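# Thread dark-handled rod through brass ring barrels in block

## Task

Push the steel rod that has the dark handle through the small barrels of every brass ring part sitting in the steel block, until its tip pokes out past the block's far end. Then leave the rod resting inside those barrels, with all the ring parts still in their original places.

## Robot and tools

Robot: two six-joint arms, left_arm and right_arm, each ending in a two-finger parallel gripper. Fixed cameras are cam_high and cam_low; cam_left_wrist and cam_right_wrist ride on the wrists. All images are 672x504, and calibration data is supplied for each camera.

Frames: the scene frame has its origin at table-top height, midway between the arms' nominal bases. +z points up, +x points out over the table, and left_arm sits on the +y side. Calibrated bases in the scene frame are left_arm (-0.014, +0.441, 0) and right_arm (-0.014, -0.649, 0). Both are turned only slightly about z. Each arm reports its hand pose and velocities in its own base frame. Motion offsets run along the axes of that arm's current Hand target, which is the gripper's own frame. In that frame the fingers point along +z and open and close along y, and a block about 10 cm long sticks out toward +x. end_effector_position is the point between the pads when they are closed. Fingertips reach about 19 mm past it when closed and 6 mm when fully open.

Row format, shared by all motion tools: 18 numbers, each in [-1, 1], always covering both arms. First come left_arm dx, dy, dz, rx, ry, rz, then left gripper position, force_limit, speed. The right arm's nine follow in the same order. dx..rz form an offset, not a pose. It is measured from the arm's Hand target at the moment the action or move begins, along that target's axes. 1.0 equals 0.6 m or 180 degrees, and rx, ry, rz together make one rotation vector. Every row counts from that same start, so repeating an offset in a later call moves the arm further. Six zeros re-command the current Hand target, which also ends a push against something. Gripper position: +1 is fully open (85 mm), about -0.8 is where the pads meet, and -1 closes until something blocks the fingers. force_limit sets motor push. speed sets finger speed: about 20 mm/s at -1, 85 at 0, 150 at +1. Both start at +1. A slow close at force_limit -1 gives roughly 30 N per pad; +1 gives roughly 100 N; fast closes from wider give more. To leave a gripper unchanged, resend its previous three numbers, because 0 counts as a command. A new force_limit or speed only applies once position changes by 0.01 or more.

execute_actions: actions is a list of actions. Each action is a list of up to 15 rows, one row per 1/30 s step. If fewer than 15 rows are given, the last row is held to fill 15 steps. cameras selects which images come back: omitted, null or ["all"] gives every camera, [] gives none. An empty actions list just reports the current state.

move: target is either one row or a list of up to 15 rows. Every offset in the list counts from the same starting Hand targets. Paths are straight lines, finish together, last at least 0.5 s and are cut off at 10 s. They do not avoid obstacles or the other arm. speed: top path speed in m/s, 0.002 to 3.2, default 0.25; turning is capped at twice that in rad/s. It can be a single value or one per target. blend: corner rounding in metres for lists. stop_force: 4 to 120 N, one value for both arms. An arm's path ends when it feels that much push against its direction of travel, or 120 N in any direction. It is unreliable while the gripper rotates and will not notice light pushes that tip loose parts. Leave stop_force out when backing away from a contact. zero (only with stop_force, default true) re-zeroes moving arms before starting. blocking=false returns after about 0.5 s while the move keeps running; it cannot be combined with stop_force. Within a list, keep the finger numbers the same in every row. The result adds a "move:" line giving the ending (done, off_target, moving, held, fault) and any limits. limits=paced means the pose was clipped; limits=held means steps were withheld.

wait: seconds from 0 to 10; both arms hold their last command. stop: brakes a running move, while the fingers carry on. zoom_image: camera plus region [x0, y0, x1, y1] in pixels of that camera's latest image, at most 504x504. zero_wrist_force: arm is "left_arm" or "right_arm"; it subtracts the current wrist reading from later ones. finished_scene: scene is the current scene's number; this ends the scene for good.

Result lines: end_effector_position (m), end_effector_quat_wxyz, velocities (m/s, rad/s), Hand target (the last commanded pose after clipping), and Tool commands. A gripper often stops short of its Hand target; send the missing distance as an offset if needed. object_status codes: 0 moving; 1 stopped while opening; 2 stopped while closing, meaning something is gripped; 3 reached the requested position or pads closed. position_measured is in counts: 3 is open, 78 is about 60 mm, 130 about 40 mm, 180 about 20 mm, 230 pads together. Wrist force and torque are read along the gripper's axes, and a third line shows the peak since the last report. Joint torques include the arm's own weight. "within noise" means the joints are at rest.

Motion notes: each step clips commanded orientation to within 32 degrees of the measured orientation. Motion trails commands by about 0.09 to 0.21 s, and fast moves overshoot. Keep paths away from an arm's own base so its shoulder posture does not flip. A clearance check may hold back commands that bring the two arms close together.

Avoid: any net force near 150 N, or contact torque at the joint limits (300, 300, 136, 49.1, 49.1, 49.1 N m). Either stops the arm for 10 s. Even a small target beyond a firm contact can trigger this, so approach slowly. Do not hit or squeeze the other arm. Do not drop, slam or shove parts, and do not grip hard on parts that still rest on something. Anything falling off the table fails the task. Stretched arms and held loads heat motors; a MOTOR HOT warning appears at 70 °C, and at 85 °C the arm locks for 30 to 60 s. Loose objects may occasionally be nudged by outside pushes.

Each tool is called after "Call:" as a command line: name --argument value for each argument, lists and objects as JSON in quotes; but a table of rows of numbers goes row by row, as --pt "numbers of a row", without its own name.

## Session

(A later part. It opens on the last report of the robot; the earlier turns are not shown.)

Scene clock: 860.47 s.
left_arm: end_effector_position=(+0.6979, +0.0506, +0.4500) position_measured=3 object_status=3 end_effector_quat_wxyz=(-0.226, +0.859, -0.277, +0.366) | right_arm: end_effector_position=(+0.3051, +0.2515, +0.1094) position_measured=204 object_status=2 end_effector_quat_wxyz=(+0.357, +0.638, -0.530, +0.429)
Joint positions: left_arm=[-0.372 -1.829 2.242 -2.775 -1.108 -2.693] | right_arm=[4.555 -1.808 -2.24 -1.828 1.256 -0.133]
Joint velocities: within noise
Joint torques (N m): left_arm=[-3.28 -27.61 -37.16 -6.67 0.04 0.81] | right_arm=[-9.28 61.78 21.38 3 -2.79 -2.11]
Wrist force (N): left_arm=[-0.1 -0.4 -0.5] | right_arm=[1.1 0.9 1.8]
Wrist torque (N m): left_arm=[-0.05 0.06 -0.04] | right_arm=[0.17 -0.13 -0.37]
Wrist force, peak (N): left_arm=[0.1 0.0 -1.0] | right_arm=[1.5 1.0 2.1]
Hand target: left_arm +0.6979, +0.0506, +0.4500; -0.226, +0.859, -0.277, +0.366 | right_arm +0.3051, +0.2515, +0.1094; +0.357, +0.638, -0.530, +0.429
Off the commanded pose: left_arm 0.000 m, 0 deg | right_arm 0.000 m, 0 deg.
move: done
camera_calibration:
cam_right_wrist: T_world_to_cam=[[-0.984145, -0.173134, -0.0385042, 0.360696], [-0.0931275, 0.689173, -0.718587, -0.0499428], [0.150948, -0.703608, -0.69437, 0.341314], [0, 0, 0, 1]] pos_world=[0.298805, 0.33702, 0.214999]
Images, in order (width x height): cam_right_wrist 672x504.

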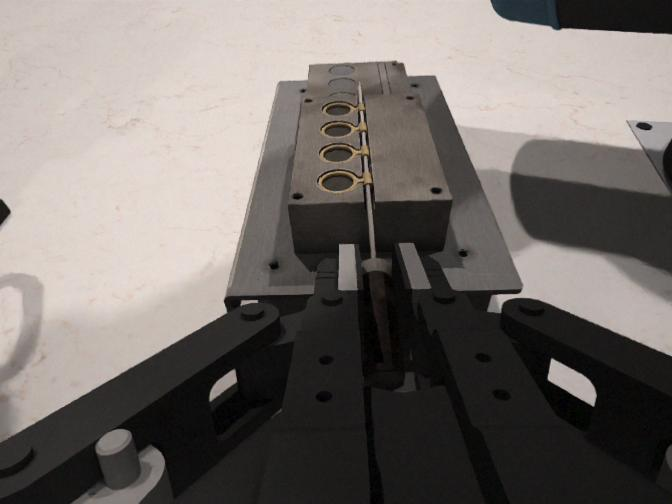

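Call:
move --target '[0,0,0,0,0,0,1,1,1,0.01256,-0.0002,0.03087,0,0,0,-0.97,0.2,-1]' --speed 0.015 --stop_force 4 --cameras '["cam_right_wrist"]'

Call:
zoom_image --camera "cam_right_wrist" --region '[300, 65, 420, 285]'

Scene clock: 877.47 s.
left_arm: end_effector_position=(+0.6979, +0.0506, +0.4500) position_measured=3 object_status=3 end_effector_quat_wxyz=(-0.226, +0.859, -0.277, +0.366) | right_arm: end_effector_position=(+0.3088, +0.2318, +0.1094) position_measured=204 object_status=2 end_effector_quat_wxyz=(+0.357, +0.638, -0.530, +0.429)
Joint positions: left_arm=[-0.372 -1.829 2.242 -2.775 -1.108 -2.693] | right_arm=[4.543 -1.786 -2.27 -1.818 1.244 -0.139]
Joint velocities: within noise
Joint torques (N m): left_arm=[-3.55 -26.97 -36.17 -6.55 0.06 1.08] | right_arm=[-10.31 60.77 21.1 3.1 -2.85 -2.27]
Wrist force (N): left_arm=[-0.5 -0.4 -0.4] | right_arm=[0.9 1.1 1.5]
Wrist torque (N m): left_arm=[-0.05 0.13 -0.03] | right_arm=[0.08 -0.12 -0.37]
Wrist force, peak (N): left_arm=[-0.4 -0.3 -0.9] | right_arm=[1.3 1.2 1.7]
Hand target: left_arm +0.6979, +0.0506, +0.4500; -0.226, +0.859, -0.277, +0.366 | right_arm +0.3088, +0.2318, +0.1094; +0.357, +0.638, -0.530, +0.429
Off the commanded pose: left_arm 0.000 m, 0 deg | right_arm 0.000 m, 0 deg.
move: done
camera_calibration:
cam_right_wrist: T_world_to_cam=[[-0.984145, -0.173134, -0.0385042, 0.361042], [-0.0931275, 0.689173, -0.718587, -0.0360811], [0.150948, -0.703608, -0.69437, 0.32695], [0, 0, 0, 1]] pos_world=[0.302605, 0.31742, 0.214999]
Images, in order (width x height): cam_right_wrist 672x504.

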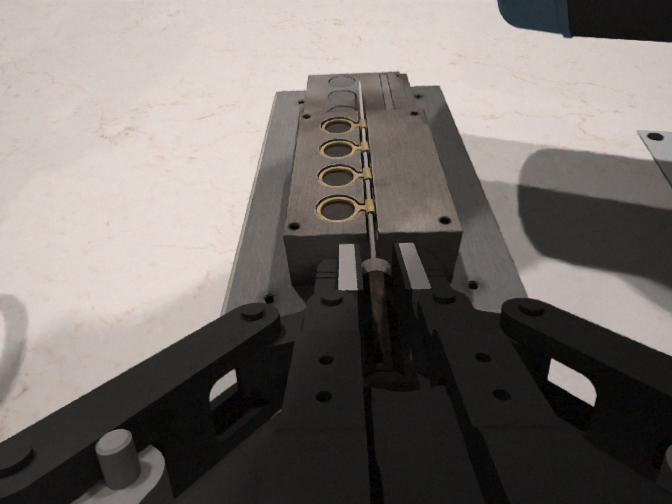

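Scaled by 2.291.

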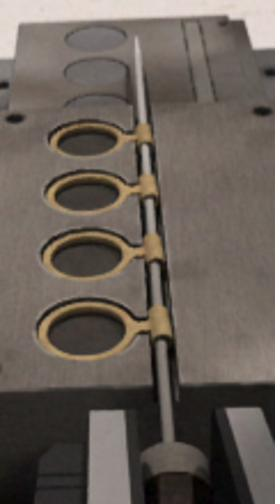

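Call:
move --target '[0,0,0,0,0,0,1,1,1,0.00754,-0.0001,0.01852,0,0,0,-0.97,0.2,-1]' --speed 0.012 --stop_force 4 --cameras '["cam_right_wrist"]'

Call:
zoom_image --camera "cam_right_wrist" --region '[310, 100, 410, 285]'

Scene clock: 885.07 s.
left_arm: end_effector_position=(+0.6979, +0.0506, +0.4500) position_measured=3 object_status=3 end_effector_quat_wxyz=(-0.226, +0.859, -0.277, +0.366) | right_arm: end_effector_position=(+0.3111, +0.2200, +0.1094) position_measured=204 object_status=2 end_effector_quat_wxyz=(+0.357, +0.638, -0.530, +0.429)
Joint positions: left_arm=[-0.372 -1.829 2.242 -2.775 -1.108 -2.693] | right_arm=[4.534 -1.773 -2.288 -1.812 1.237 -0.142]
Joint velocities: within noise
Joint torques (N m): left_arm=[-2.13 -26.03 -35.28 -6.73 -0.04 1.2] | right_arm=[-10.12 58.32 20.68 2.98 -3.15 -2.31]
Wrist force (N): left_arm=[0.0 -0.3 0.0] | right_arm=[0.8 1.5 1.6]
Wrist torque (N m): left_arm=[-0.04 0.04 -0.03] | right_arm=[0.07 -0.11 -0.37]
Wrist force, peak (N): left_arm=[-0.3 0.0 -1.1] | right_arm=[0.8 2.0 1.5]
Hand target: left_arm +0.6979, +0.0506, +0.4500; -0.226, +0.859, -0.277, +0.366 | right_arm +0.3111, +0.2200, +0.1094; +0.357, +0.638, -0.530, +0.429
Off the commanded pose: left_arm 0.000 m, 0 deg | right_arm 0.000 m, 0 deg.
move: done
camera_calibration:
cam_right_wrist: T_world_to_cam=[[-0.984145, -0.173134, -0.0385042, 0.361164], [-0.0931275, 0.689173, -0.718587, -0.027744], [0.150948, -0.703608, -0.69437, 0.318315], [0, 0, 0, 1]] pos_world=[0.304805, 0.30562, 0.214999]
Images, in order (width x height): cam_right_wrist 672x504.

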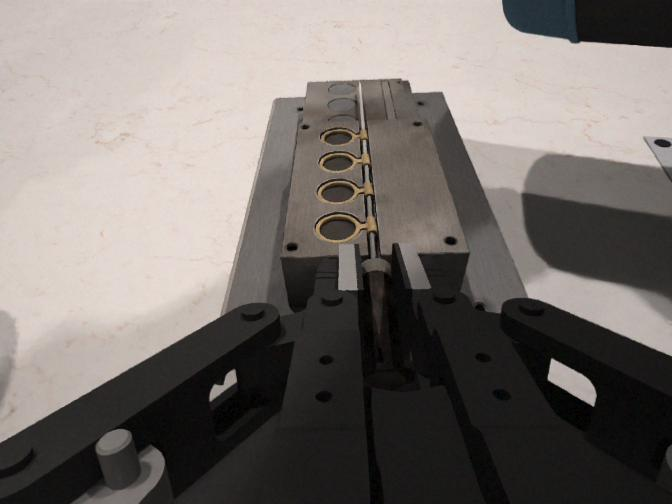

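Scaled by 2.724.

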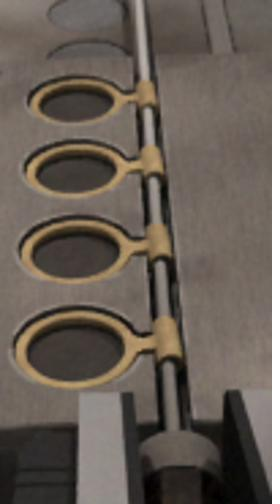

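Call:
move --target '[0,0,0,0,0,0,1,1,1,0,0,0,0,0,0,-0.48,-1,-1]' --speed 0.02 --cameras '["cam_right_wrist"]'

Call:
zoom_image --camera "cam_right_wrist" --region '[310, 60, 430, 285]'

Scene clock: 890.77 s.
left_arm: end_effector_position=(+0.6979, +0.0506, +0.4500) position_measured=3 object_status=3 end_effector_quat_wxyz=(-0.226, +0.859, -0.277, +0.366) | right_arm: end_effector_position=(+0.3111, +0.2200, +0.1094) position_measured=190 object_status=0 end_effector_quat_wxyz=(+0.357, +0.638, -0.530, +0.429)
Joint positions: left_arm=[-0.372 -1.829 2.242 -2.775 -1.108 -2.693] | right_arm=[4.534 -1.773 -2.288 -1.812 1.237 -0.142]
Joint velocities: within noise
Joint torques (N m): left_arm=[-3.33 -26.54 -35.25 -6.78 0.12 0.99] | right_arm=[-7.17 58.46 26.34 -0.03 -2.52 -2.12]
Wrist force (N): left_arm=[-0.2 0.0 -0.3] | right_arm=[1.1 0.7 2.0]
Wrist torque (N m): left_arm=[0.02 0.07 -0.04] | right_arm=[0.17 -0.09 -0.38]
Wrist force, peak (N): left_arm=[-0.3 0.5 -0.8] | right_arm=[0.8 2.0 1.4]
Hand target: left_arm +0.6979, +0.0506, +0.4500; -0.226, +0.859, -0.277, +0.366 | right_arm +0.3111, +0.2200, +0.1094; +0.357, +0.638, -0.530, +0.429
Off the commanded pose: left_arm 0.000 m, 0 deg | right_arm 0.000 m, 0 deg.
move: done
camera_calibration:
cam_right_wrist: T_world_to_cam=[[-0.984145, -0.173134, -0.0385042, 0.361164], [-0.0931275, 0.689173, -0.718587, -0.027744], [0.150948, -0.703608, -0.69437, 0.318315], [0, 0, 0, 1]] pos_world=[0.304805, 0.30562, 0.214999]
Images, in order (width x height): cam_right_wrist 672x504.

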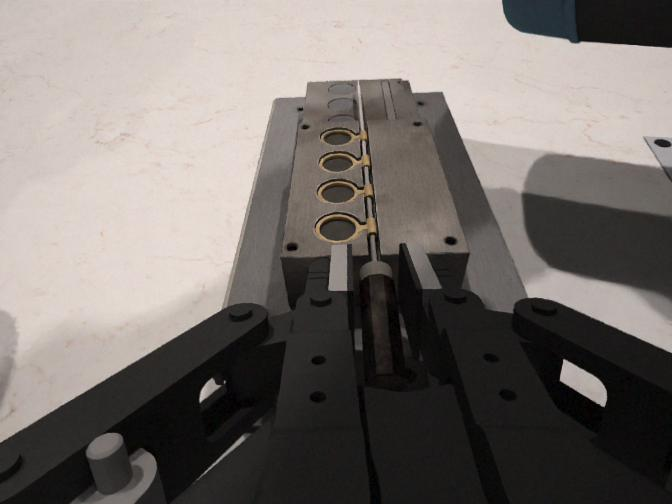

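Scaled by 2.240.

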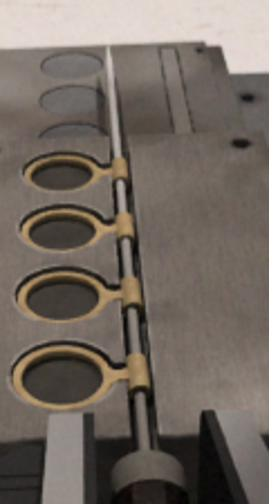

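Call:
move --target '[0,0,0,0,0,0,1,1,1,0,0,0,0,0,0,-0.15,-1,-1]' --speed 0.02 --cameras '[]'

Call:
move --target '[0,0,0,0,0,0,1,1,1,0,0,-0.11667,0,0,0,-0.15,-1,-1]' --speed 0.06 --cameras '["cam_right_wrist"]'

Call:
zoom_image --camera "cam_right_wrist" --region '[280, 60, 430, 285]'

Call:
zoom_image --camera "cam_right_wrist" --region '[310, 70, 400, 190]'

Scene clock: 900.77 s.
left_arm: end_effector_position=(+0.6979, +0.0506, +0.4500) position_measured=3 object_status=3 end_effector_quat_wxyz=(-0.226, +0.859, -0.277, +0.366) | right_arm: end_effector_position=(+0.3111, +0.2200, +0.1094) position_measured=148 object_status=0 end_effector_quat_wxyz=(+0.357, +0.638, -0.530, +0.429)
Joint positions: left_arm=[-0.372 -1.829 2.242 -2.775 -1.108 -2.693] | right_arm=[4.534 -1.773 -2.288 -1.812 1.237 -0.142]
Joint velocities: within noise
Joint torques (N m): left_arm=[-2.95 -26.17 -34.07 -6.61 0.04 0.97] | right_arm=[-5.25 56.09 32.59 -2.64 -2.11 -2.05]
Wrist force (N): left_arm=[-0.3 0.1 -0.4] | right_arm=[1.0 0.7 1.7]
Wrist torque (N m): left_arm=[0.03 0.09 -0.04] | right_arm=[0.17 -0.07 -0.38]
Wrist force, peak (N): left_arm=[-0.2 -0.2 -1.0] | right_arm=[1.4 0.8 1.9]
Hand target: left_arm +0.6979, +0.0506, +0.4500; -0.226, +0.859, -0.277, +0.366 | right_arm +0.3111, +0.2200, +0.1094; +0.357, +0.638, -0.530, +0.429
Off the commanded pose: left_arm 0.000 m, 0 deg | right_arm 0.000 m, 0 deg.
move: done
No camera images: "cameras" was empty.

Scene clock: 902.33 s.
left_arm: end_effector_position=(+0.6979, +0.0506, +0.4500) position_measured=3 object_status=3 end_effector_quat_wxyz=(-0.226, +0.859, -0.277, +0.366) | right_arm: end_effector_position=(+0.2993, +0.2837, +0.1357) position_measured=148 object_status=3 end_effector_quat_wxyz=(+0.357, +0.638, -0.530, +0.429)
Joint positions: left_arm=[-0.372 -1.829 2.242 -2.775 -1.108 -2.693] | right_arm=[4.574 -1.803 -2.174 -1.9 1.273 -0.125]
Joint velocities: within noise
Joint torques (N m): left_arm=[-2.1 -26.03 -34.43 -6.72 0.04 1.02] | right_arm=[13.01 29.9 38.23 -5.01 3.79 2.25]
Wrist force (N): left_arm=[0.2 0.0 -0.6] | right_arm=[1.7 0.9 1.7]
Wrist torque (N m): left_arm=[0.02 0.01 -0.04] | right_arm=[0.25 -0.19 -0.34]
Wrist force, peak (N): left_arm=[0.1 -0.7 -0.9] | right_arm=[1.1 0.5 2.8]
Hand target: left_arm +0.6979, +0.0506, +0.4500; -0.226, +0.859, -0.277, +0.366 | right_arm +0.2992, +0.2838, +0.1357; +0.357, +0.638, -0.530, +0.429
Off the commanded pose: left_arm 0.000 m, 0 deg | right_arm 0.000 m, 0 deg.
move: done
camera_calibration:
cam_right_wrist: T_world_to_cam=[[-0.984145, -0.173137, -0.0385081, 0.361595], [-0.0931158, 0.689123, -0.718637, -0.0538176], [0.15096, -0.703657, -0.694318, 0.383181], [0, 0, 0, 1]] pos_world=[0.293005, 0.36932, 0.241299]
Images, in order (width x height): cam_right_wrist 672x504.

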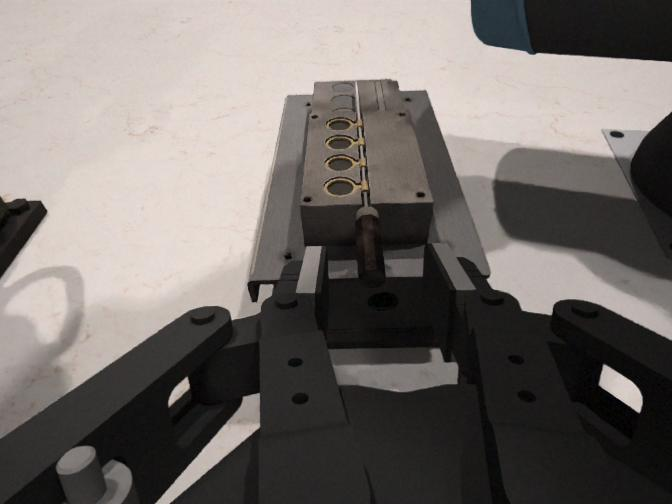

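Scaled by 2.240.

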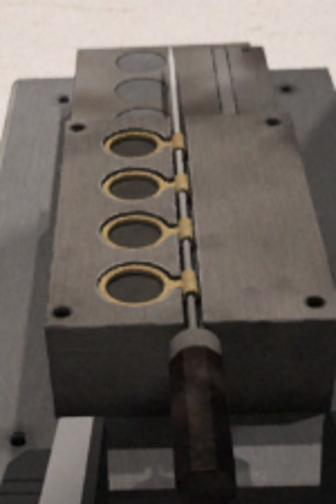

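Scaled by 4.200.

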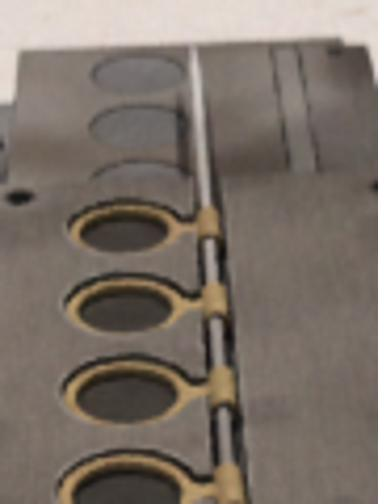

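Call:
execute_actions --actions '[]'

Scene clock: 913.97 s.
left_arm: end_effector_position=(+0.6979, +0.0506, +0.4500) position_measured=3 object_status=3 end_effector_quat_wxyz=(-0.226, +0.859, -0.277, +0.366) | right_arm: end_effector_position=(+0.2992, +0.2838, +0.1357) position_measured=148 object_status=3 end_effector_quat_wxyz=(+0.357, +0.638, -0.530, +0.429)
Joint positions: left_arm=[-0.372 -1.829 2.242 -2.775 -1.108 -2.693] | right_arm=[4.574 -1.803 -2.174 -1.901 1.273 -0.125]
Joint velocities: within noise
Joint torques (N m): left_arm=[-1.68 -25.64 -33.76 -6.72 -0.03 1.02] | right_arm=[11.47 29.07 33.81 -2.14 3.21 2.23]
Wrist force (N): left_arm=[-0.1 -0.1 -0.1] | right_arm=[1.7 1.1 1.7]
Wrist torque (N m): left_arm=[0.00 0.06 -0.04] | right_arm=[0.27 -0.20 -0.34]
Wrist force, peak (N): left_arm=[-0.4 -0.4 -0.6] | right_arm=[2.0 1.2 2.1]
Hand target: left_arm +0.6979, +0.0506, +0.4500; -0.226, +0.859, -0.277, +0.366 | right_arm +0.2992, +0.2838, +0.1357; +0.357, +0.638, -0.530, +0.429
Tool commands: left_gripper/position=+1.0 left_gripper/force_limit=+1.0 left_gripper/speed=+1.0 right_gripper/position=-0.15 right_gripper/force_limit=-1.0 right_gripper/speed=-1.0
Off the commanded pose: left_arm 0.000 m, 0 deg | right_arm 0.000 m, 0 deg.
camera_calibration:
cam_left_wrist: T_world_to_cam=[[-0.284564, -0.753707, -0.592409, 0.514424], [-0.825904, 0.506496, -0.247678, 0.674461], [0.48673, 0.418793, -0.76662, 0.111406], [0, 0, 0, 1]] pos_world=[0.649202, -0.000542816, 0.557205]
cam_right_wrist: T_world_to_cam=[[-0.984145, -0.173137, -0.0385081, 0.361616], [-0.0931158, 0.689123, -0.718637, -0.0538146], [0.15096, -0.703657, -0.694318, 0.383321], [0, 0, 0, 1]] pos_world=[0.293005, 0.36942, 0.241399]

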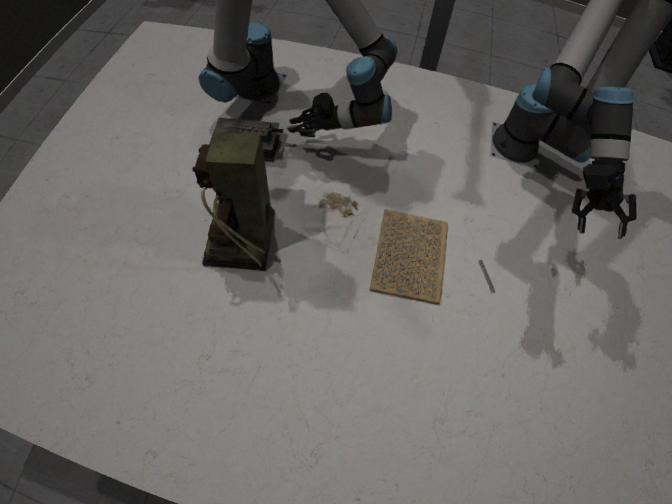

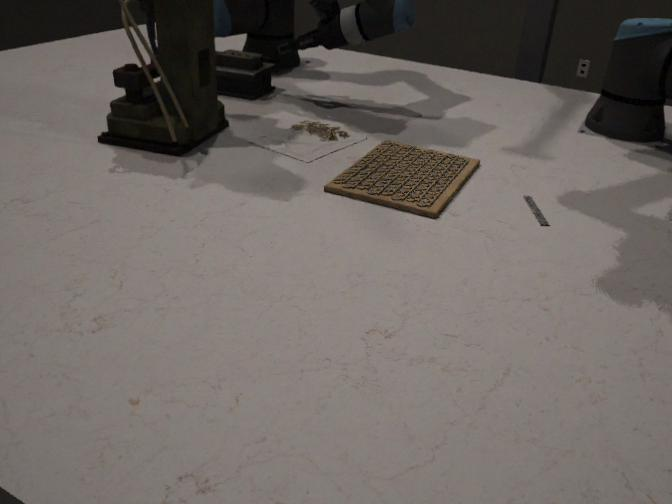

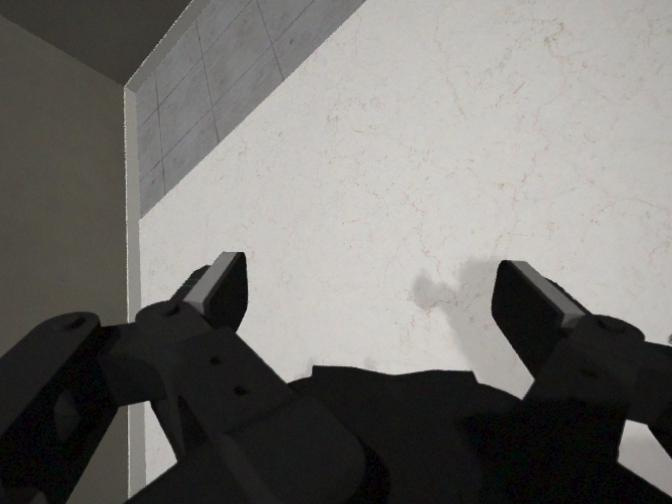

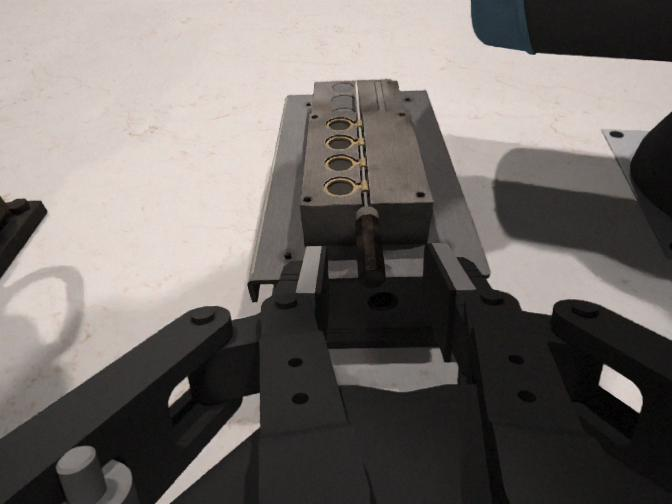

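Call:
zoom_image --camera "cam_right_wrist" --region '[280, 60, 450, 290]'

Scaled by 2.191.

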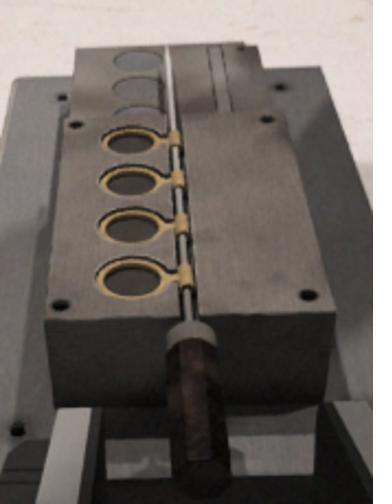

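Call:
finished_scene --scene 2

The scene is finished: the task was done.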